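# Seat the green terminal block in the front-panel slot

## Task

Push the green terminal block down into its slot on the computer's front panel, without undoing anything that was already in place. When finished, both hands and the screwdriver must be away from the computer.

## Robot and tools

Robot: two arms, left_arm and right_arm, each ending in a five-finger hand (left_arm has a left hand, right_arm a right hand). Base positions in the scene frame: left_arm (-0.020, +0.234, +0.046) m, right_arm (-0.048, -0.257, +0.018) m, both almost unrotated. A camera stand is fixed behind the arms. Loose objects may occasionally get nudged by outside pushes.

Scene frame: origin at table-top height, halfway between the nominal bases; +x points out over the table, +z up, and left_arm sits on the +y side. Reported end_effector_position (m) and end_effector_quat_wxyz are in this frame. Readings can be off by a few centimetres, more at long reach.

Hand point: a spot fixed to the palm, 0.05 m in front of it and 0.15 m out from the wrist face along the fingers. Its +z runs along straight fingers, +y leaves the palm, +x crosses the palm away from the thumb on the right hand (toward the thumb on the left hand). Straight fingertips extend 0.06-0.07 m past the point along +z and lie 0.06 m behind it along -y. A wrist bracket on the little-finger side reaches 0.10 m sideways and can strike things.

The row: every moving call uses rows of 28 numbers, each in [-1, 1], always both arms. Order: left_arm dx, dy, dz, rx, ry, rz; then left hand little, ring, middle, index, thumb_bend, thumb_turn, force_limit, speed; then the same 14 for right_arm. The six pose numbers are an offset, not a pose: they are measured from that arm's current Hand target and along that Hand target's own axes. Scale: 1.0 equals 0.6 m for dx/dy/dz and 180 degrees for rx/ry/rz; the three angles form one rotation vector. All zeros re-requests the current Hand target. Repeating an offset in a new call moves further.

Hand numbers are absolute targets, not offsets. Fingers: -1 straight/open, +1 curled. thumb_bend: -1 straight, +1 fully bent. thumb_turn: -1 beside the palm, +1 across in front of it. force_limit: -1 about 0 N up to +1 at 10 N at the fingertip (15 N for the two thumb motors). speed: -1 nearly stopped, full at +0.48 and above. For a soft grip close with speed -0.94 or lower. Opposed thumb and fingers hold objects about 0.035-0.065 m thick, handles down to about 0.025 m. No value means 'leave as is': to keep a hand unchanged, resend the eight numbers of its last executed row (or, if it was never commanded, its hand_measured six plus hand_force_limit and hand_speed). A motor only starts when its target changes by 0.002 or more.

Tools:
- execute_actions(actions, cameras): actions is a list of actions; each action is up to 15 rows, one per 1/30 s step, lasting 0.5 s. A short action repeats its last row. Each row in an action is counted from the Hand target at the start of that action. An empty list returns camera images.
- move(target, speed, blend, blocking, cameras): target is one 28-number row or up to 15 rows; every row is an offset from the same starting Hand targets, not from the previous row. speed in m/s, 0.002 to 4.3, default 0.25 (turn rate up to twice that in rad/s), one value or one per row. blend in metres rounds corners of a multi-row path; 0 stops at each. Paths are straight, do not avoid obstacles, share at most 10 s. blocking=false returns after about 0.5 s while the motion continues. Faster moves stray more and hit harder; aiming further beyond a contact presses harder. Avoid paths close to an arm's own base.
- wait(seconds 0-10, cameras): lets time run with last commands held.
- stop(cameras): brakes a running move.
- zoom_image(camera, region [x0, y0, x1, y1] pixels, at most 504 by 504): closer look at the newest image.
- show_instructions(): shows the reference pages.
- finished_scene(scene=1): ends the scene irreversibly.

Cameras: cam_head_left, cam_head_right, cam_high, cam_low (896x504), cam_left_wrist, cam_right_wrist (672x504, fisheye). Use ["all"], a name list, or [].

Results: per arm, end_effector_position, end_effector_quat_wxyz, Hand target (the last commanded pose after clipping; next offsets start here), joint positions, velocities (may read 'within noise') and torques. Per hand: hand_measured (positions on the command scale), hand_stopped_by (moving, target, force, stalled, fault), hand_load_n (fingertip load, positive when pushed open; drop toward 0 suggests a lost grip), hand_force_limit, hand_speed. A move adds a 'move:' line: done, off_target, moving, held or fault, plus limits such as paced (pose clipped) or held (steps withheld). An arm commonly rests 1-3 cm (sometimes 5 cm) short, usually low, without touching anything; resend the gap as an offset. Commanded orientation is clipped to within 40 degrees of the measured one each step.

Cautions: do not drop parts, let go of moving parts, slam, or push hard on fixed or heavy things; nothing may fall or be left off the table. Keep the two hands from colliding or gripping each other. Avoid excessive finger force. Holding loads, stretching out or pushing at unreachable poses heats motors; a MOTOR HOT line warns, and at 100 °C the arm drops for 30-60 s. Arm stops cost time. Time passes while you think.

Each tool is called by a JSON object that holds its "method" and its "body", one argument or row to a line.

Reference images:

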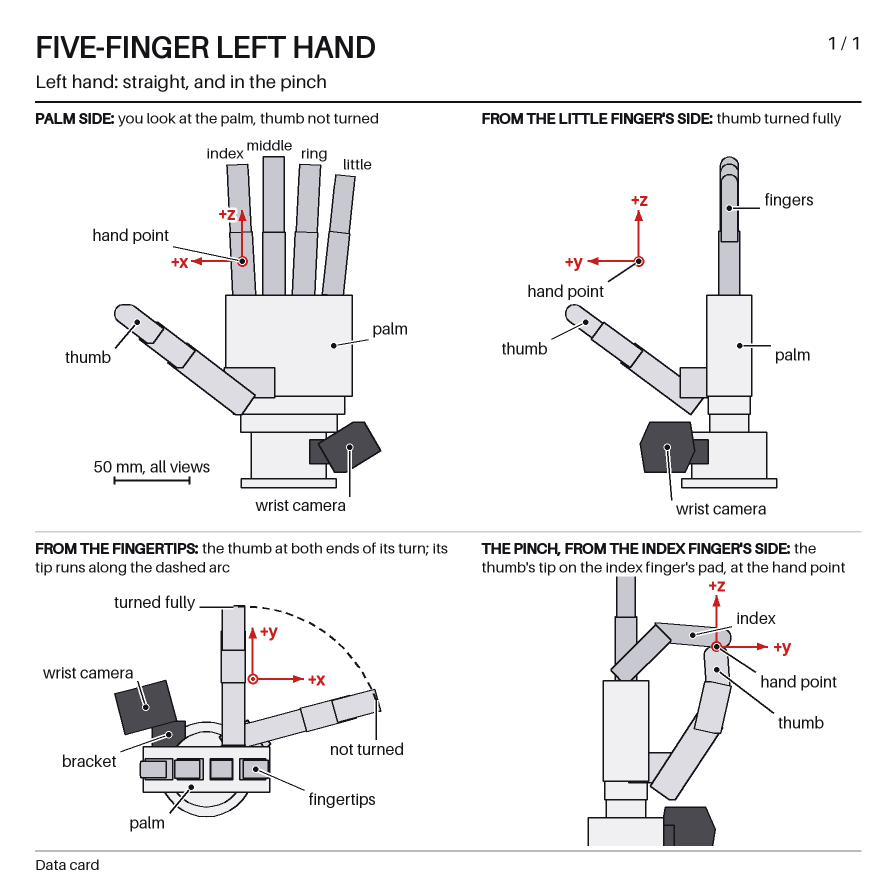

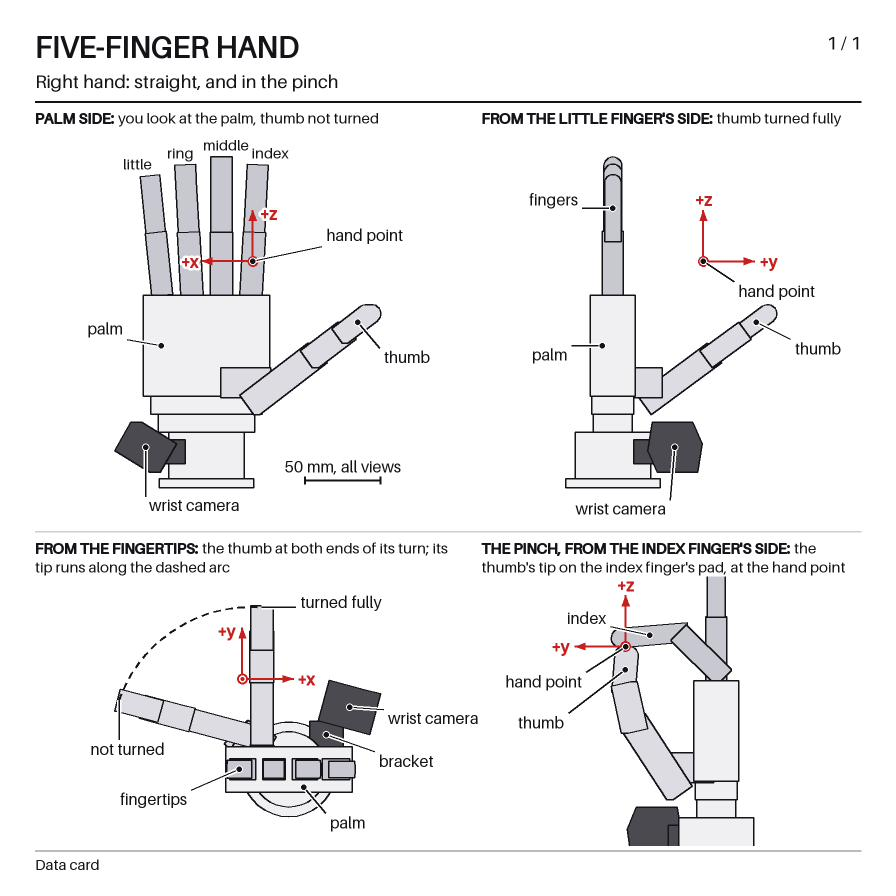

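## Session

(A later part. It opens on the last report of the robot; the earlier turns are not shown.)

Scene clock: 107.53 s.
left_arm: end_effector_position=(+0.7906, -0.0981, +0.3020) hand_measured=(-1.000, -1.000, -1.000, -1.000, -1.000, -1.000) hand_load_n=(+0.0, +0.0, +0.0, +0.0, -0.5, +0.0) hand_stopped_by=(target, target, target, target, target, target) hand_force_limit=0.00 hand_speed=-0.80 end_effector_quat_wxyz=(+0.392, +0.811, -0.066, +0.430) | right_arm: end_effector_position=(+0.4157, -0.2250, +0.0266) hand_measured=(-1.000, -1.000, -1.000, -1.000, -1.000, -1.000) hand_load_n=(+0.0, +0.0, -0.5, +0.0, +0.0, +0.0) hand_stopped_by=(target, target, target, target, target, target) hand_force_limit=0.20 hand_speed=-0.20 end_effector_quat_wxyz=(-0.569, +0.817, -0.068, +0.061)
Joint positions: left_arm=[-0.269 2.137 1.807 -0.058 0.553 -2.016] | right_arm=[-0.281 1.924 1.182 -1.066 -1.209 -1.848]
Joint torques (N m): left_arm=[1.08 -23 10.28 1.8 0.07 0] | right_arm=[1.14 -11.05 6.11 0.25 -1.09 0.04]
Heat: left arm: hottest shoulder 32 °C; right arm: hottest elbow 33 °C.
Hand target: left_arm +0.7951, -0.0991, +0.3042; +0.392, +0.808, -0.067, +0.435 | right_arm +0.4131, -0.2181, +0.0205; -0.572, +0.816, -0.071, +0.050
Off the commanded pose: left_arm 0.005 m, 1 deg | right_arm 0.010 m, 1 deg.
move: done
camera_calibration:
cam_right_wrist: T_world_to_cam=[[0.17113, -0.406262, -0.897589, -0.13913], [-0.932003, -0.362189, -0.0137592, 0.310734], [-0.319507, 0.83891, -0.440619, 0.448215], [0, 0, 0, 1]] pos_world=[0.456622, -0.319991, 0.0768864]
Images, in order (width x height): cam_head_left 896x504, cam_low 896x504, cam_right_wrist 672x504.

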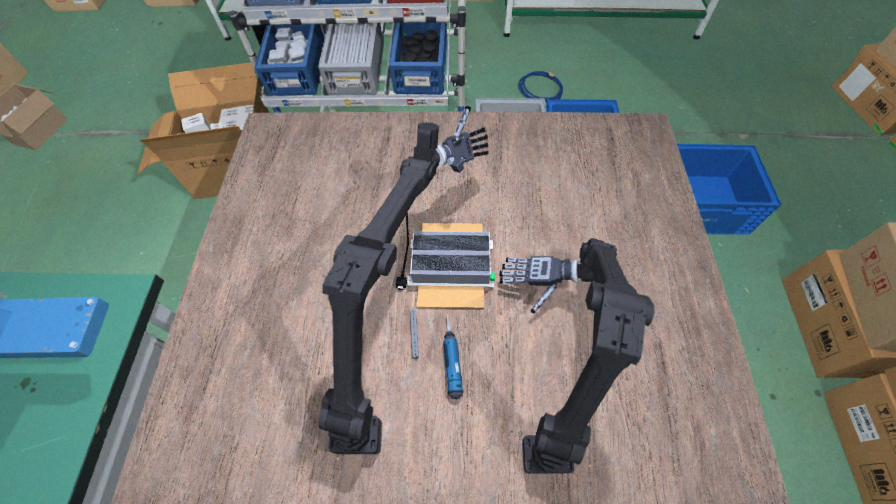

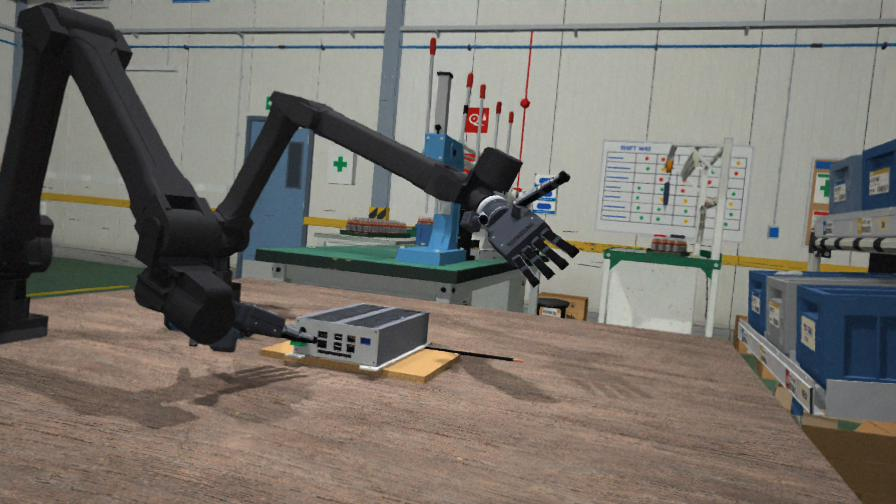

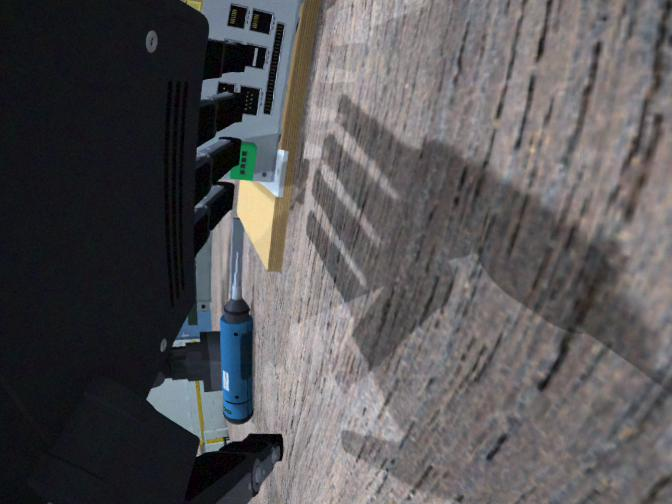

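{"method": "move", "body": {
  "target": [0,0,0,0,0,0,-1,-1,-1,-1,-1,-1,0,-0.8,-0.0033,0.0159,0.0052,0,0,0,-1,-1,-1,-1,-1,-1,0.2,-0.2],
  "speed": 0.05,
  "cameras": ["cam_head_left","cam_low","cam_right_wrist"]
}}

{"method": "zoom_image", "body": {
  "camera": "cam_right_wrist",
  "region": [180, 60, 340, 220]
}}

{"method": "zoom_image", "body": {
  "camera": "cam_head_left",
  "region": [460, 215, 560, 315]
}}

{"method": "zoom_image", "body": {
  "camera": "cam_low",
  "region": [270, 310, 350, 360]
}}

Scene clock: 108.67 s.
left_arm: end_effector_position=(+0.7906, -0.0981, +0.3020) hand_measured=(-1.000, -1.000, -1.000, -1.000, -1.000, -1.000) hand_load_n=(+0.0, +0.0, +0.0, +0.0, +0.0, +0.0) hand_stopped_by=(target, target, target, target, target, target) hand_force_limit=0.00 hand_speed=-0.80 end_effector_quat_wxyz=(+0.392, +0.811, -0.066, +0.430) | right_arm: end_effector_position=(+0.4138, -0.2244, +0.0177) hand_measured=(-1.000, -1.000, -1.000, -1.000, -1.000, -1.000) hand_load_n=(+0.0, +0.0, +0.0, +0.0, +0.0, +0.0) hand_stopped_by=(target, target, target, target, target, target) hand_force_limit=0.20 hand_speed=-0.20 end_effector_quat_wxyz=(-0.569, +0.817, -0.068, +0.061)
Joint positions: left_arm=[-0.269 2.137 1.807 -0.058 0.553 -2.016] | right_arm=[-0.281 1.936 1.17 -1.042 -1.209 -1.847]
Joint torques (N m): left_arm=[1.08 -23 10.28 1.8 0.07 0] | right_arm=[1.08 -10.99 6.02 0.32 -1.07 0.03]
Heat: left arm: hottest shoulder 32 °C; right arm: hottest elbow 32 °C.
Hand target: left_arm +0.7951, -0.0991, +0.3042; +0.392, +0.808, -0.067, +0.435 | right_arm +0.4111, -0.2180, +0.0105; -0.572, +0.816, -0.071, +0.050
Off the commanded pose: left_arm 0.005 m, 1 deg | right_arm 0.010 m, 1 deg.
move: done
camera_calibration:
cam_right_wrist: T_world_to_cam=[[0.171776, -0.406568, -0.897327, -0.146869], [-0.932053, -0.362037, -0.0143889, 0.309174], [-0.319015, 0.838828, -0.441132, 0.443012], [0, 0, 0, 1]] pos_world=[0.454722, -0.319391, 0.0680862]
Images, in order (width x height): cam_head_left 896x504, cam_low 896x504, cam_right_wrist 672x504.

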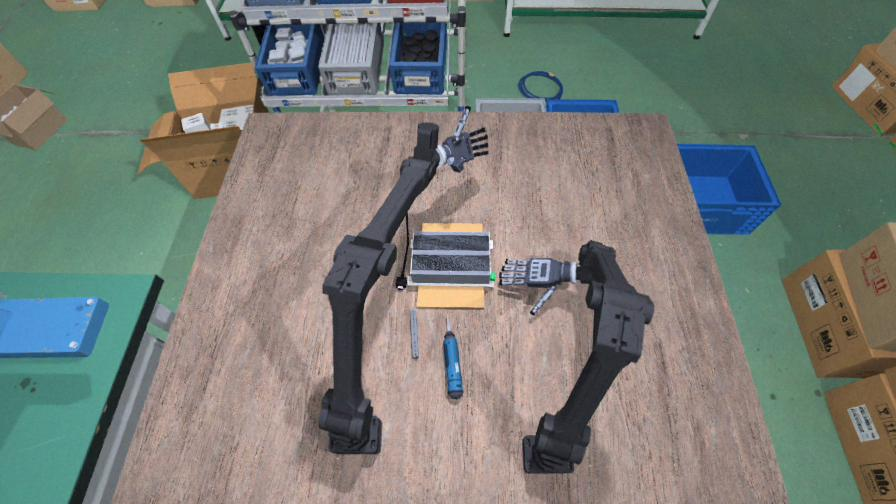

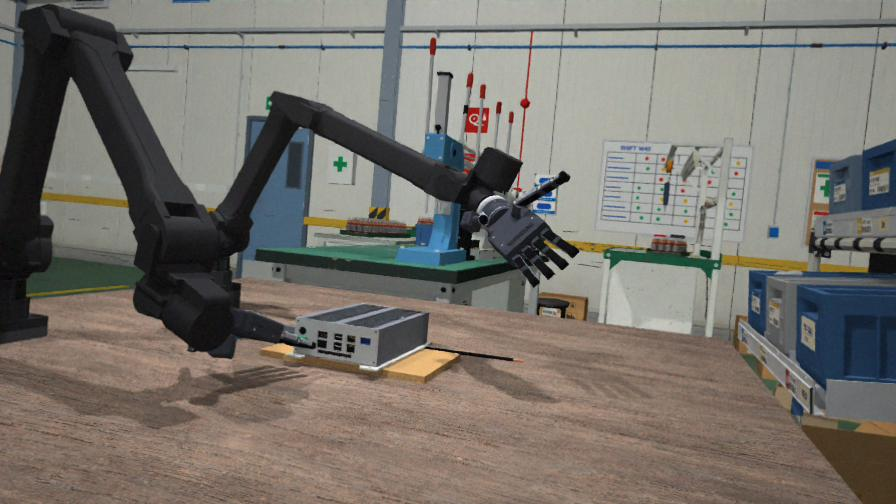

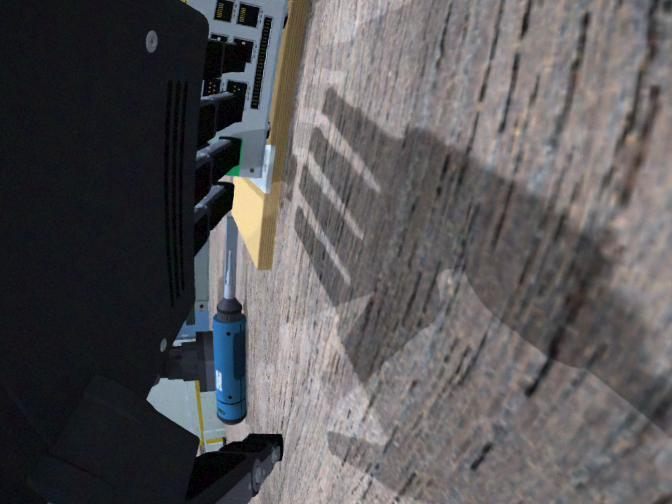

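Scaled by 3.150 from the camera's 672x504 image, which has a finer 960x720 frame.

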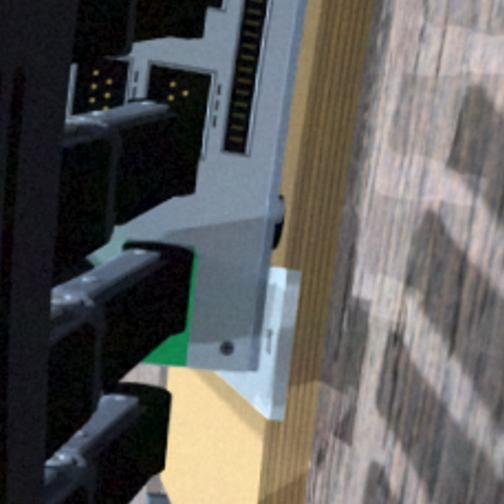

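Scaled by 5.040 from the camera's 896x504 image, which has a finer 1280x720 frame.

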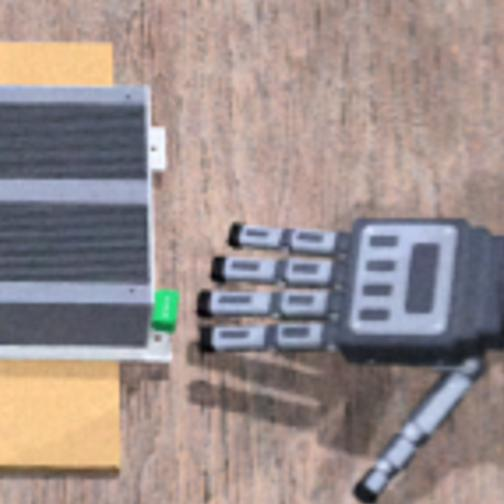

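Scaled by 6.300 from the camera's 896x504 image, which has a finer 1280x720 frame.

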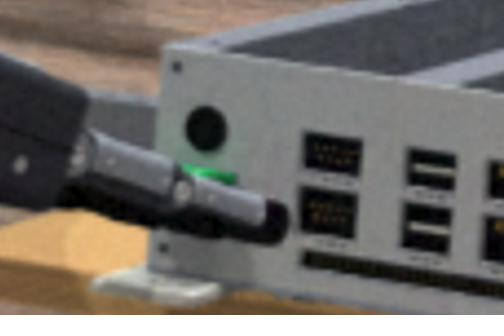

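{"method": "move", "body": {
  "target": [0,0,0,0,0,0,-1,-1,-1,-1,-1,-1,0,-0.8,-0.0078,-0.0022,0.0158,0,0,0,-1,-1,-1,-1,-1,-1,0.2,-0.2],
  "speed": 0.04,
  "cameras": ["cam_head_left","cam_low","cam_right_wrist"]
}}

{"method": "zoom_image", "body": {
  "camera": "cam_right_wrist",
  "region": [180, 60, 340, 220]
}}

{"method": "zoom_image", "body": {
  "camera": "cam_head_left",
  "region": [460, 215, 560, 315]
}}

{"method": "zoom_image", "body": {
  "camera": "cam_low",
  "region": [270, 310, 350, 360]
}}

Scene clock: 110.43 s.
left_arm: end_effector_position=(+0.7906, -0.0981, +0.3020) hand_measured=(-1.000, -1.000, -1.000, -1.000, -1.000, -1.000) hand_load_n=(+0.0, +0.0, +0.0, +0.0, +0.0, +0.0) hand_stopped_by=(target, target, target, target, target, target) hand_force_limit=0.00 hand_speed=-0.80 end_effector_quat_wxyz=(+0.392, +0.811, -0.066, +0.430) | right_arm: end_effector_position=(+0.4097, -0.2155, +0.0098) hand_measured=(-1.000, -1.000, -1.000, -1.000, -1.000, -1.000) hand_load_n=(+0.0, +0.0, +0.0, -0.5, +0.0, +0.0) hand_stopped_by=(target, target, target, target, target, target) hand_force_limit=0.20 hand_speed=-0.20 end_effector_quat_wxyz=(-0.570, +0.817, -0.072, +0.057)
Joint positions: left_arm=[-0.269 2.137 1.807 -0.058 0.553 -2.016] | right_arm=[-0.266 1.936 1.141 -0.978 -1.212 -1.798]
Joint torques (N m): left_arm=[1.08 -23 10.28 1.8 0.07 0] | right_arm=[1.26 -11.75 5.82 0.29 -1.11 0.04]
Heat: left arm: hottest shoulder 32 °C; right arm: hottest elbow 32 °C.
Hand target: left_arm +0.7951, -0.0991, +0.3042; +0.392, +0.808, -0.067, +0.435 | right_arm +0.4080, -0.2080, +0.0084; -0.572, +0.816, -0.071, +0.050
Off the commanded pose: left_arm 0.005 m, 1 deg | right_arm 0.008 m, 1 deg.
move: done
camera_calibration:
cam_right_wrist: T_world_to_cam=[[0.160617, -0.404246, -0.900438, -0.144543], [-0.933023, -0.359783, -0.00490666, 0.309227], [-0.321979, 0.840917, -0.434958, 0.432281], [0, 0, 0, 1]] pos_world=[0.450917, -0.310689, 0.0593896]
Images, in order (width x height): cam_head_left 896x504, cam_low 896x504, cam_right_wrist 672x504.

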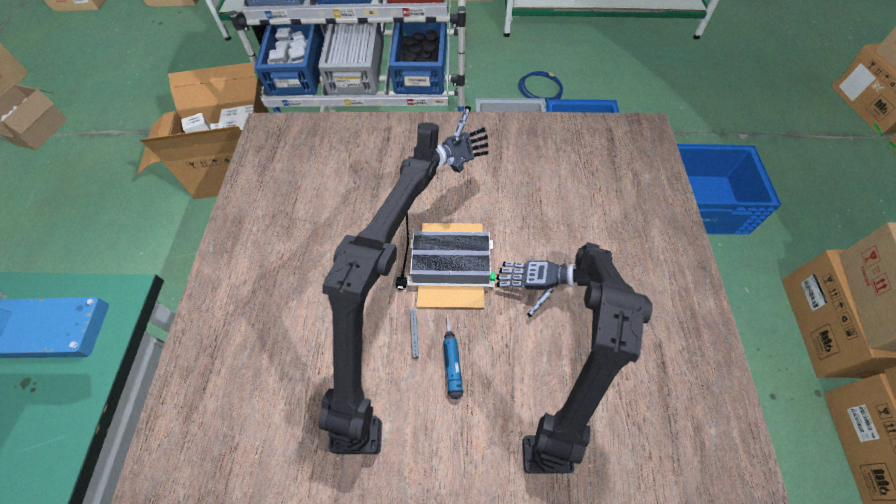

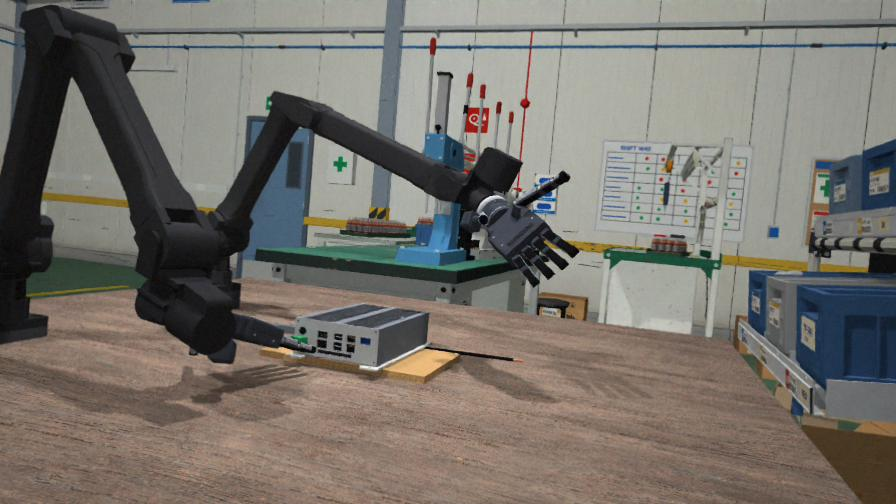

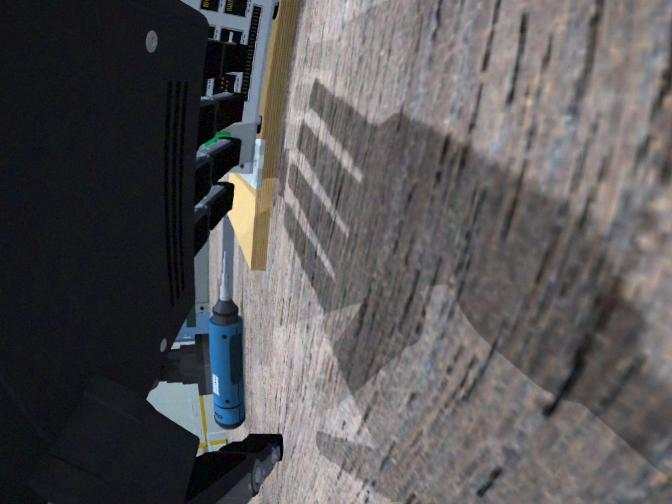

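Scaled by 3.150 from the camera's 672x504 image, which has a finer 960x720 frame.

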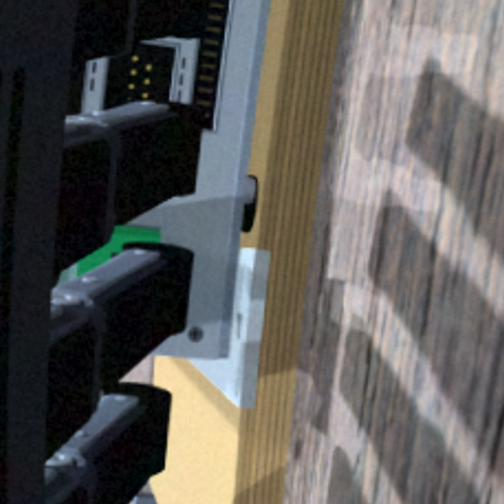

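Scaled by 5.040 from the camera's 896x504 image, which has a finer 1280x720 frame.

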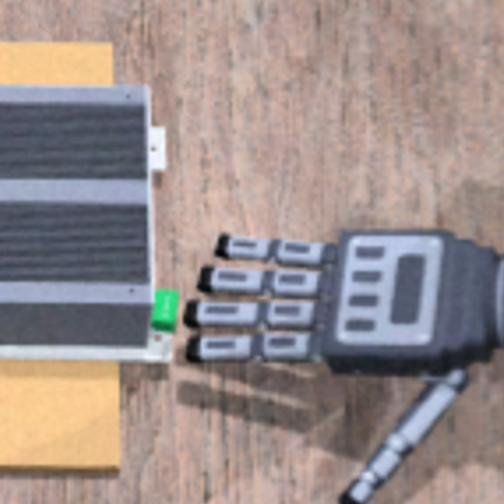

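Scaled by 6.300 from the camera's 896x504 image, which has a finer 1280x720 frame.

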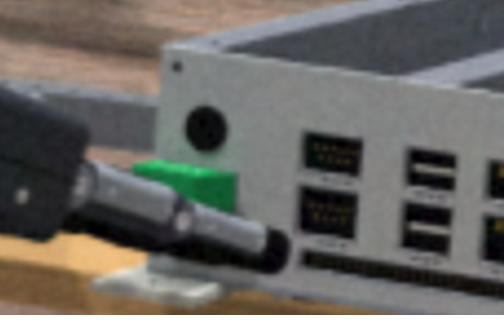

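{"method": "move", "body": {
  "target": [0,0,0,0,0,0,-1,-1,-1,-1,-1,-1,0,-0.8,0.0070,-0.0129,-0.0115,0,0,0,-1,-1,-1,-1,-1,-1,0.2,-0.2],
  "speed": 0.04,
  "cameras": ["cam_head_left","cam_low","cam_right_wrist"]
}}

{"method": "zoom_image", "body": {
  "camera": "cam_right_wrist",
  "region": [180, 60, 340, 220]
}}

{"method": "zoom_image", "body": {
  "camera": "cam_head_left",
  "region": [460, 215, 560, 315]
}}

{"method": "zoom_image", "body": {
  "camera": "cam_low",
  "region": [270, 310, 350, 360]
}}

Scene clock: 111.63 s.
left_arm: end_effector_position=(+0.7906, -0.0981, +0.3020) hand_measured=(-1.000, -1.000, -1.000, -1.000, -1.000, -1.000) hand_load_n=(+0.0, +0.0, +0.0, +0.0, +0.0, +0.0) hand_stopped_by=(target, target, target, target, target, target) hand_force_limit=0.00 hand_speed=-0.80 end_effector_quat_wxyz=(+0.392, +0.811, -0.066, +0.430) | right_arm: end_effector_position=(+0.4040, -0.2140, +0.0116) hand_measured=(-1.000, -1.000, -1.000, -1.000, -1.000, -1.000) hand_load_n=(+0.0, +0.0, +0.0, +0.0, +0.0, +0.0) hand_stopped_by=(target, target, target, target, target, target) hand_force_limit=0.20 hand_speed=-0.20 end_effector_quat_wxyz=(-0.572, +0.815, -0.081, +0.045)
Joint positions: left_arm=[-0.269 2.137 1.807 -0.058 0.553 -2.016] | right_arm=[-0.266 1.936 1.141 -1.008 -1.212 -1.797]
Joint torques (N m): left_arm=[1.08 -23.06 10.26 1.8 0.07 0] | right_arm=[0.73 -12.28 7.75 -0.34 -1.03 -0.11]
Heat: left arm: hottest shoulder 32 °C; right arm: hottest elbow 32 °C.
Hand target: left_arm +0.7951, -0.0991, +0.3042; +0.392, +0.808, -0.067, +0.435 | right_arm +0.4115, -0.2126, +0.0181; -0.572, +0.816, -0.071, +0.050
Off the commanded pose: left_arm 0.005 m, 1 deg | right_arm 0.010 m, 1 deg.
move: done
camera_calibration:
cam_right_wrist: T_world_to_cam=[[0.133524, -0.397118, -0.908003, -0.128822], [-0.932893, -0.359594, 0.0200854, 0.304123], [-0.334489, 0.844387, -0.418483, 0.435569], [0, 0, 0, 1]] pos_world=[0.446608, -0.309586, 0.0591987]
Images, in order (width x height): cam_head_left 896x504, cam_low 896x504, cam_right_wrist 672x504.

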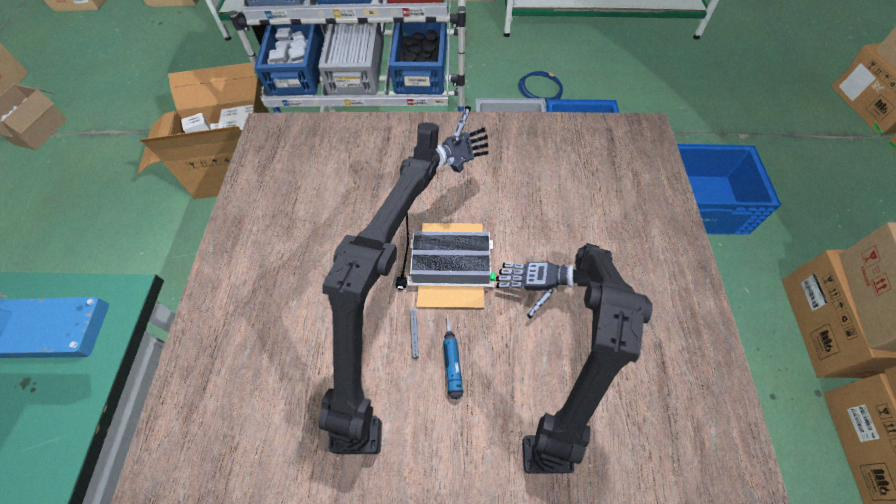

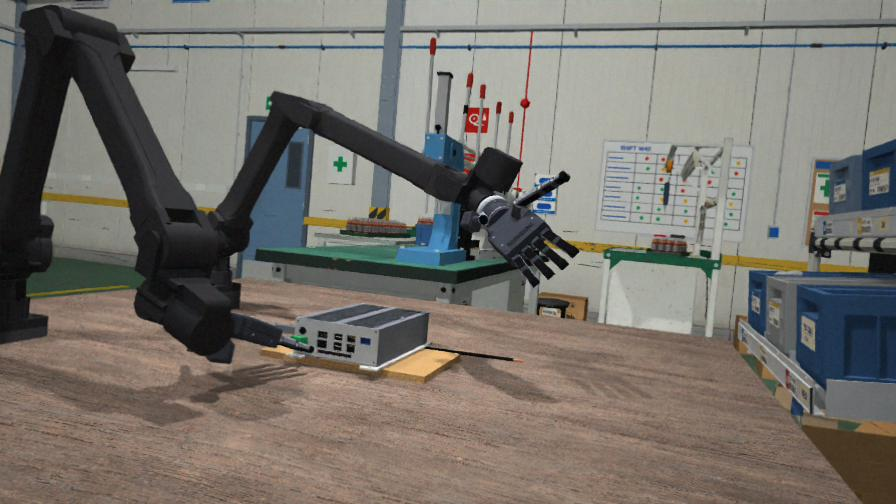

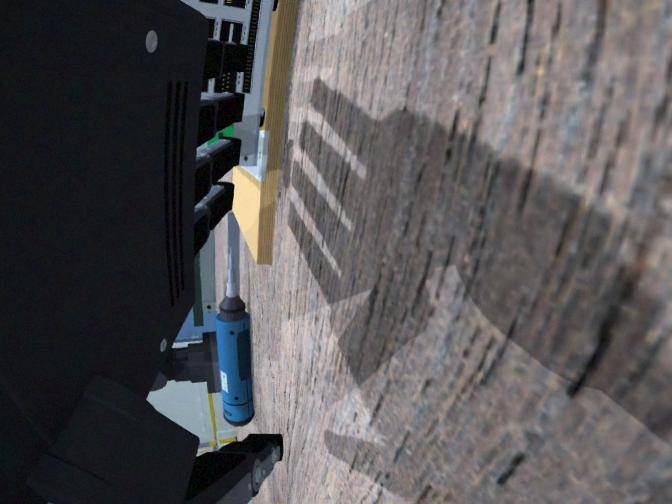

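Scaled by 3.150 from the camera's 672x504 image, which has a finer 960x720 frame.

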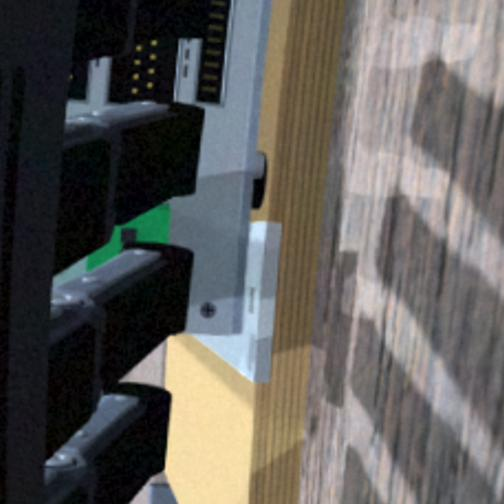

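Scaled by 5.040 from the camera's 896x504 image, which has a finer 1280x720 frame.

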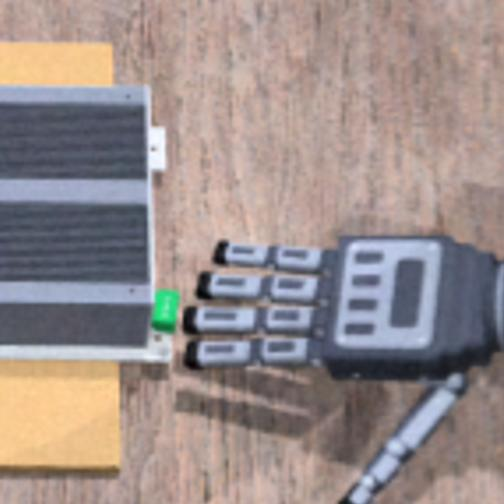

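Scaled by 6.300 from the camera's 896x504 image, which has a finer 1280x720 frame.

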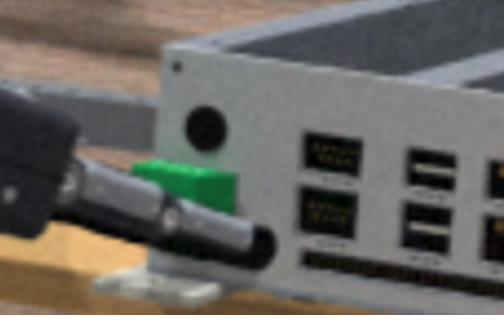

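{"method": "move", "body": {
  "target": [
    [0,0,0,0,0,0,-1,-1,-1,-1,-1,-1,0,-0.8,0.0106,0.0101,-0.0473,0,0,0,-1,-1,-1,-1,-1,-1,0.2,-0.2],
    [0,0,0,0,0,0,-1,-1,-1,-1,-1,-1,0,-0.8,0.0020,-0.0057,-0.0010,0,0,0,-1,-1,-1,-1,-1,-1,0.2,-0.2]
  ],
  "speed": 0.05,
  "cameras": ["cam_head_left","cam_low","cam_right_wrist"]
}}

{"method": "zoom_image", "body": {
  "camera": "cam_right_wrist",
  "region": [180, 60, 340, 220]
}}

{"method": "zoom_image", "body": {
  "camera": "cam_head_left",
  "region": [460, 215, 560, 315]
}}

{"method": "zoom_image", "body": {
  "camera": "cam_low",
  "region": [270, 310, 350, 360]
}}

Scene clock: 114.60 s.
left_arm: end_effector_position=(+0.7906, -0.0981, +0.3020) hand_measured=(-1.000, -1.000, -1.000, -1.000, -1.000, -1.000) hand_load_n=(+0.0, +0.0, +0.0, +0.0, +0.0, +0.0) hand_stopped_by=(target, target, target, target, target, target) hand_force_limit=0.00 hand_speed=-0.80 end_effector_quat_wxyz=(+0.392, +0.811, -0.066, +0.430) | right_arm: end_effector_position=(+0.4129, -0.2179, +0.0184) hand_measured=(-1.000, -1.000, -1.000, -1.000, -1.000, -1.000) hand_load_n=(+0.0, +0.0, +0.0, +0.0, +0.0, +0.0) hand_stopped_by=(target, target, target, target, target, target) hand_force_limit=0.20 hand_speed=-0.20 end_effector_quat_wxyz=(-0.571, +0.816, -0.074, +0.052)
Joint positions: left_arm=[-0.269 2.137 1.807 -0.058 0.553 -2.016] | right_arm=[-0.269 1.936 1.169 -1.033 -1.212 -1.814]
Joint torques (N m): left_arm=[1.08 -23 10.28 1.78 0.07 0] | right_arm=[1.08 -12.69 5.96 0.25 -1.07 0.04]
Heat: left arm: hottest shoulder 32 °C; right arm: hottest elbow 32 °C.
Hand target: left_arm +0.7951, -0.0991, +0.3042; +0.392, +0.808, -0.067, +0.435 | right_arm +0.4128, -0.2120, +0.0215; -0.572, +0.816, -0.071, +0.050
Off the commanded pose: left_arm 0.005 m, 1 deg | right_arm 0.006 m, 0 deg.
move: done
camera_calibration:
cam_right_wrist: T_world_to_cam=[[0.152049, -0.400397, -0.903639, -0.133852], [-0.932033, -0.362355, 0.00373109, 0.31026], [-0.328932, 0.841654, -0.428278, 0.44201], [0, 0, 0, 1]] pos_world=[0.454915, -0.313189, 0.0671922]
Images, in order (width x height): cam_head_left 896x504, cam_low 896x504, cam_right_wrist 672x504.

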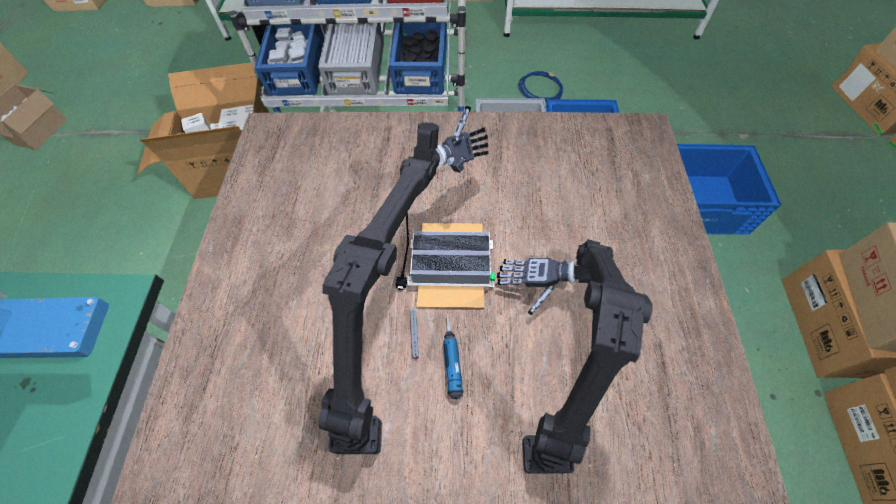

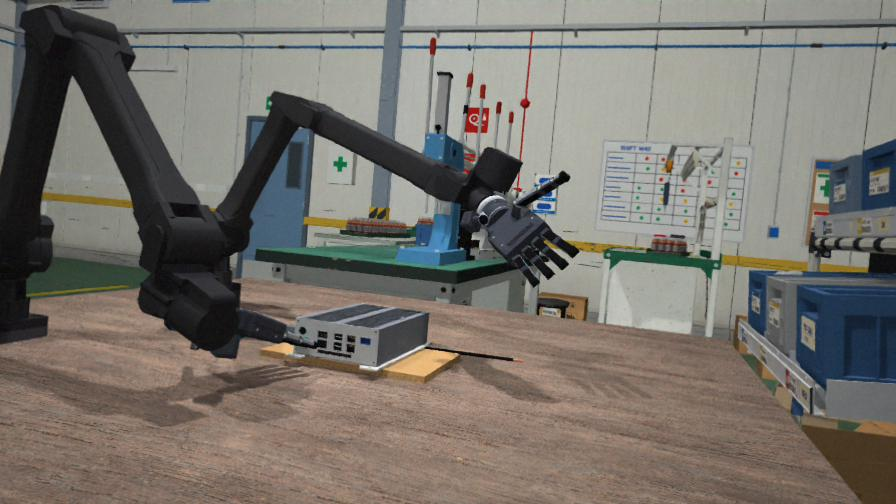

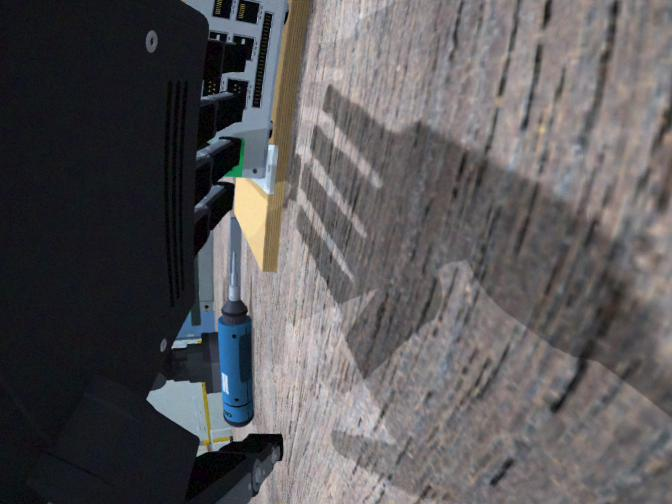

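Scaled by 3.150 from the camera's 672x504 image, which has a finer 960x720 frame.

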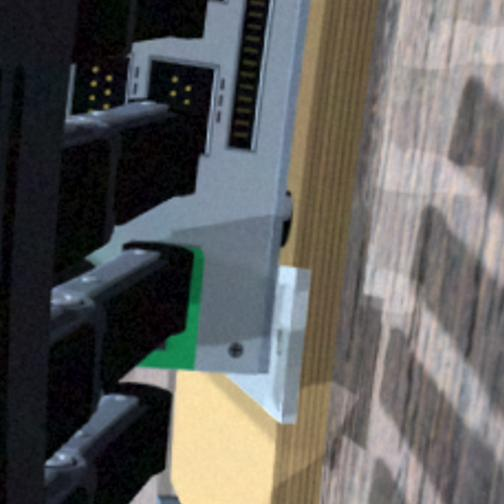

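Scaled by 5.040 from the camera's 896x504 image, which has a finer 1280x720 frame.

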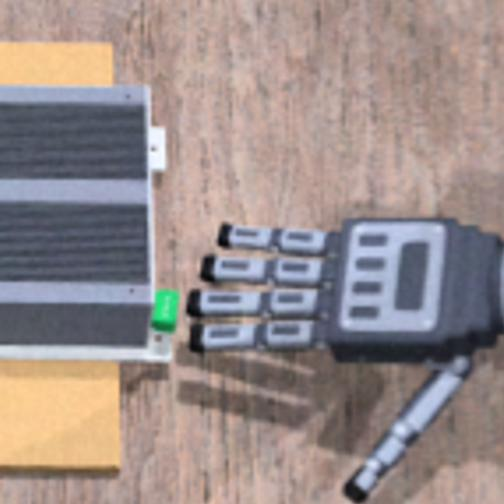

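Scaled by 6.300 from the camera's 896x504 image, which has a finer 1280x720 frame.

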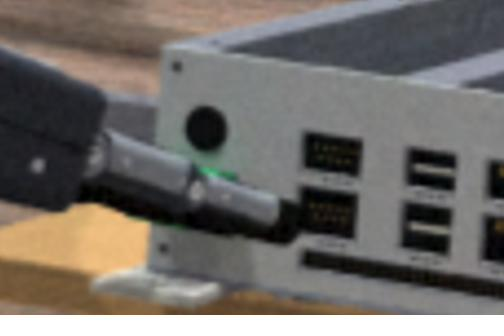

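{"method": "move", "body": {
  "target": [0,0,0,0,0,0,-1,-1,-1,-1,-1,-1,0,-0.8,-0.0091,-0.0110,0.0303,0,0,0,-1,-1,-1,-1,-1,-1,0.2,-0.2],
  "speed": 0.04,
  "cameras": ["cam_head_left","cam_low","cam_right_wrist"]
}}

{"method": "zoom_image", "body": {
  "camera": "cam_right_wrist",
  "region": [180, 60, 340, 220]
}}

{"method": "zoom_image", "body": {
  "camera": "cam_head_left",
  "region": [460, 215, 560, 315]
}}

{"method": "zoom_image", "body": {
  "camera": "cam_low",
  "region": [270, 310, 350, 360]
}}

Scene clock: 116.17 s.
left_arm: end_effector_position=(+0.7906, -0.0981, +0.3020) hand_measured=(-1.000, -1.000, -1.000, -1.000, -1.000, -1.000) hand_load_n=(+0.0, +0.0, +0.0, +0.0, +0.0, +0.0) hand_stopped_by=(target, target, target, target, target, target) hand_force_limit=0.00 hand_speed=-0.80 end_effector_quat_wxyz=(+0.392, +0.811, -0.066, +0.430) | right_arm: end_effector_position=(+0.4134, -0.2093, +0.0183) hand_measured=(-1.000, -1.000, -1.000, -1.000, -1.000, -1.000) hand_load_n=(+0.0, +0.0, -1.5, +0.0, +0.0, +0.0) hand_stopped_by=(target, target, target, target, target, target) hand_force_limit=0.20 hand_speed=-0.20 end_effector_quat_wxyz=(-0.569, +0.816, -0.081, +0.060)
Joint positions: left_arm=[-0.269 2.137 1.807 -0.058 0.553 -2.016] | right_arm=[-0.252 1.906 1.125 -0.911 -1.216 -1.706]
Joint torques (N m): left_arm=[1.08 -23.06 10.28 1.8 0.07 0] | right_arm=[2.67 -12.4 5.85 0.35 -1.19 0.04]
Heat: left arm: hottest shoulder 32 °C; right arm: hottest elbow 32 °C.
Hand target: left_arm +0.7951, -0.0991, +0.3042; +0.392, +0.808, -0.067, +0.435 | right_arm +0.4107, -0.1921, +0.0214; -0.572, +0.816, -0.071, +0.050
Off the commanded pose: left_arm 0.005 m, 1 deg | right_arm 0.018 m, 2 deg.
move: off_target (right_arm)
camera_calibration:
cam_right_wrist: T_world_to_cam=[[0.147307, -0.407005, -0.90147, -0.129972], [-0.939687, -0.342034, 0.000873944, 0.321299], [-0.308689, 0.846971, -0.432842, 0.42773], [0, 0, 0, 1]] pos_world=[0.453102, -0.305279, 0.0676925]
Images, in order (width x height): cam_head_left 896x504, cam_low 896x504, cam_right_wrist 672x504.

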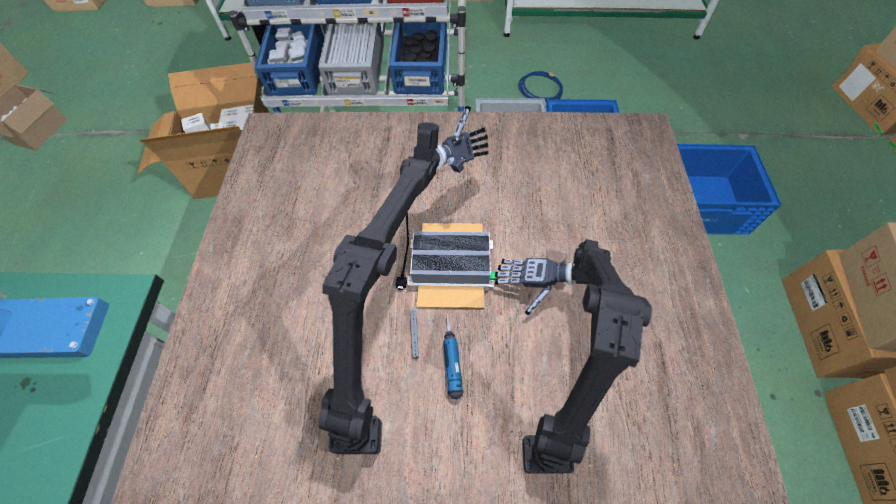

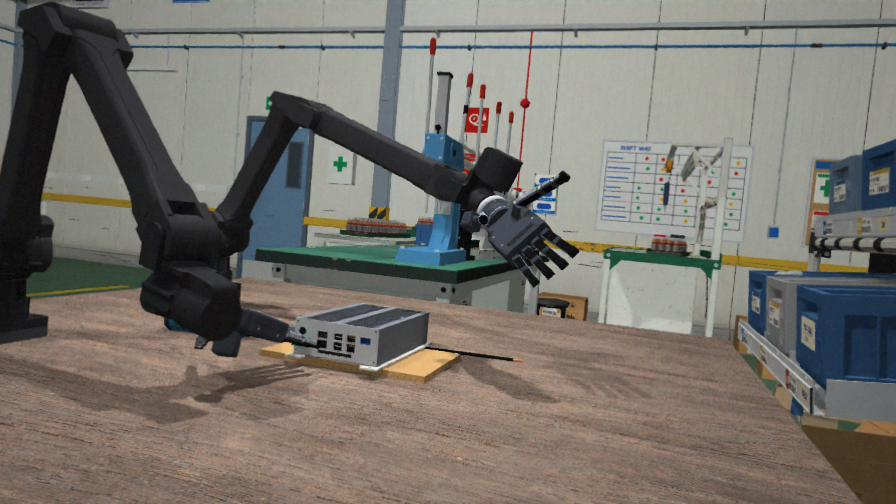

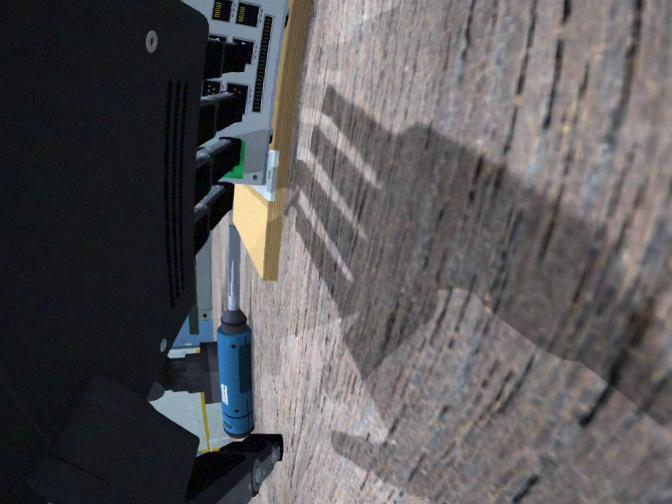

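Scaled by 3.150 from the camera's 672x504 image, which has a finer 960x720 frame.

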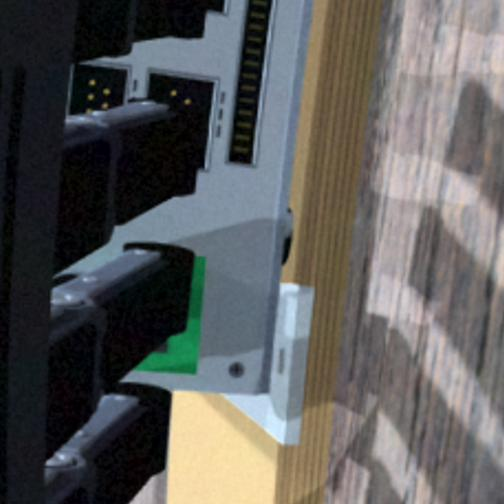

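Scaled by 5.040 from the camera's 896x504 image, which has a finer 1280x720 frame.

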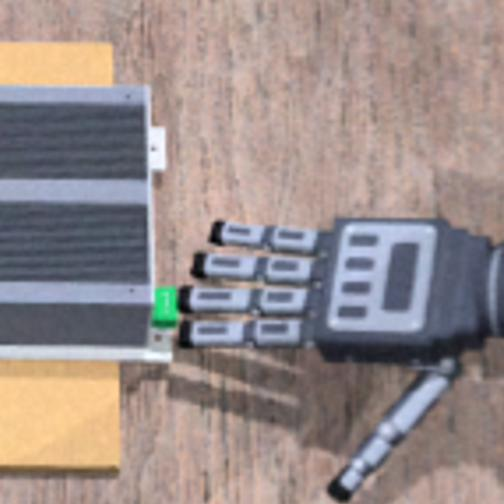

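Scaled by 6.300 from the camera's 896x504 image, which has a finer 1280x720 frame.

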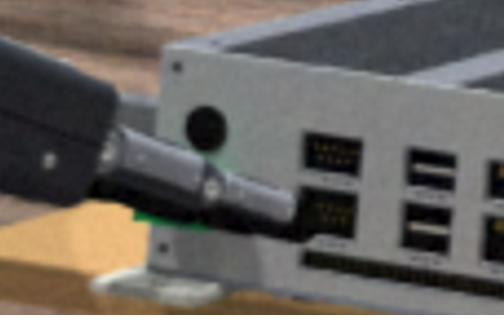

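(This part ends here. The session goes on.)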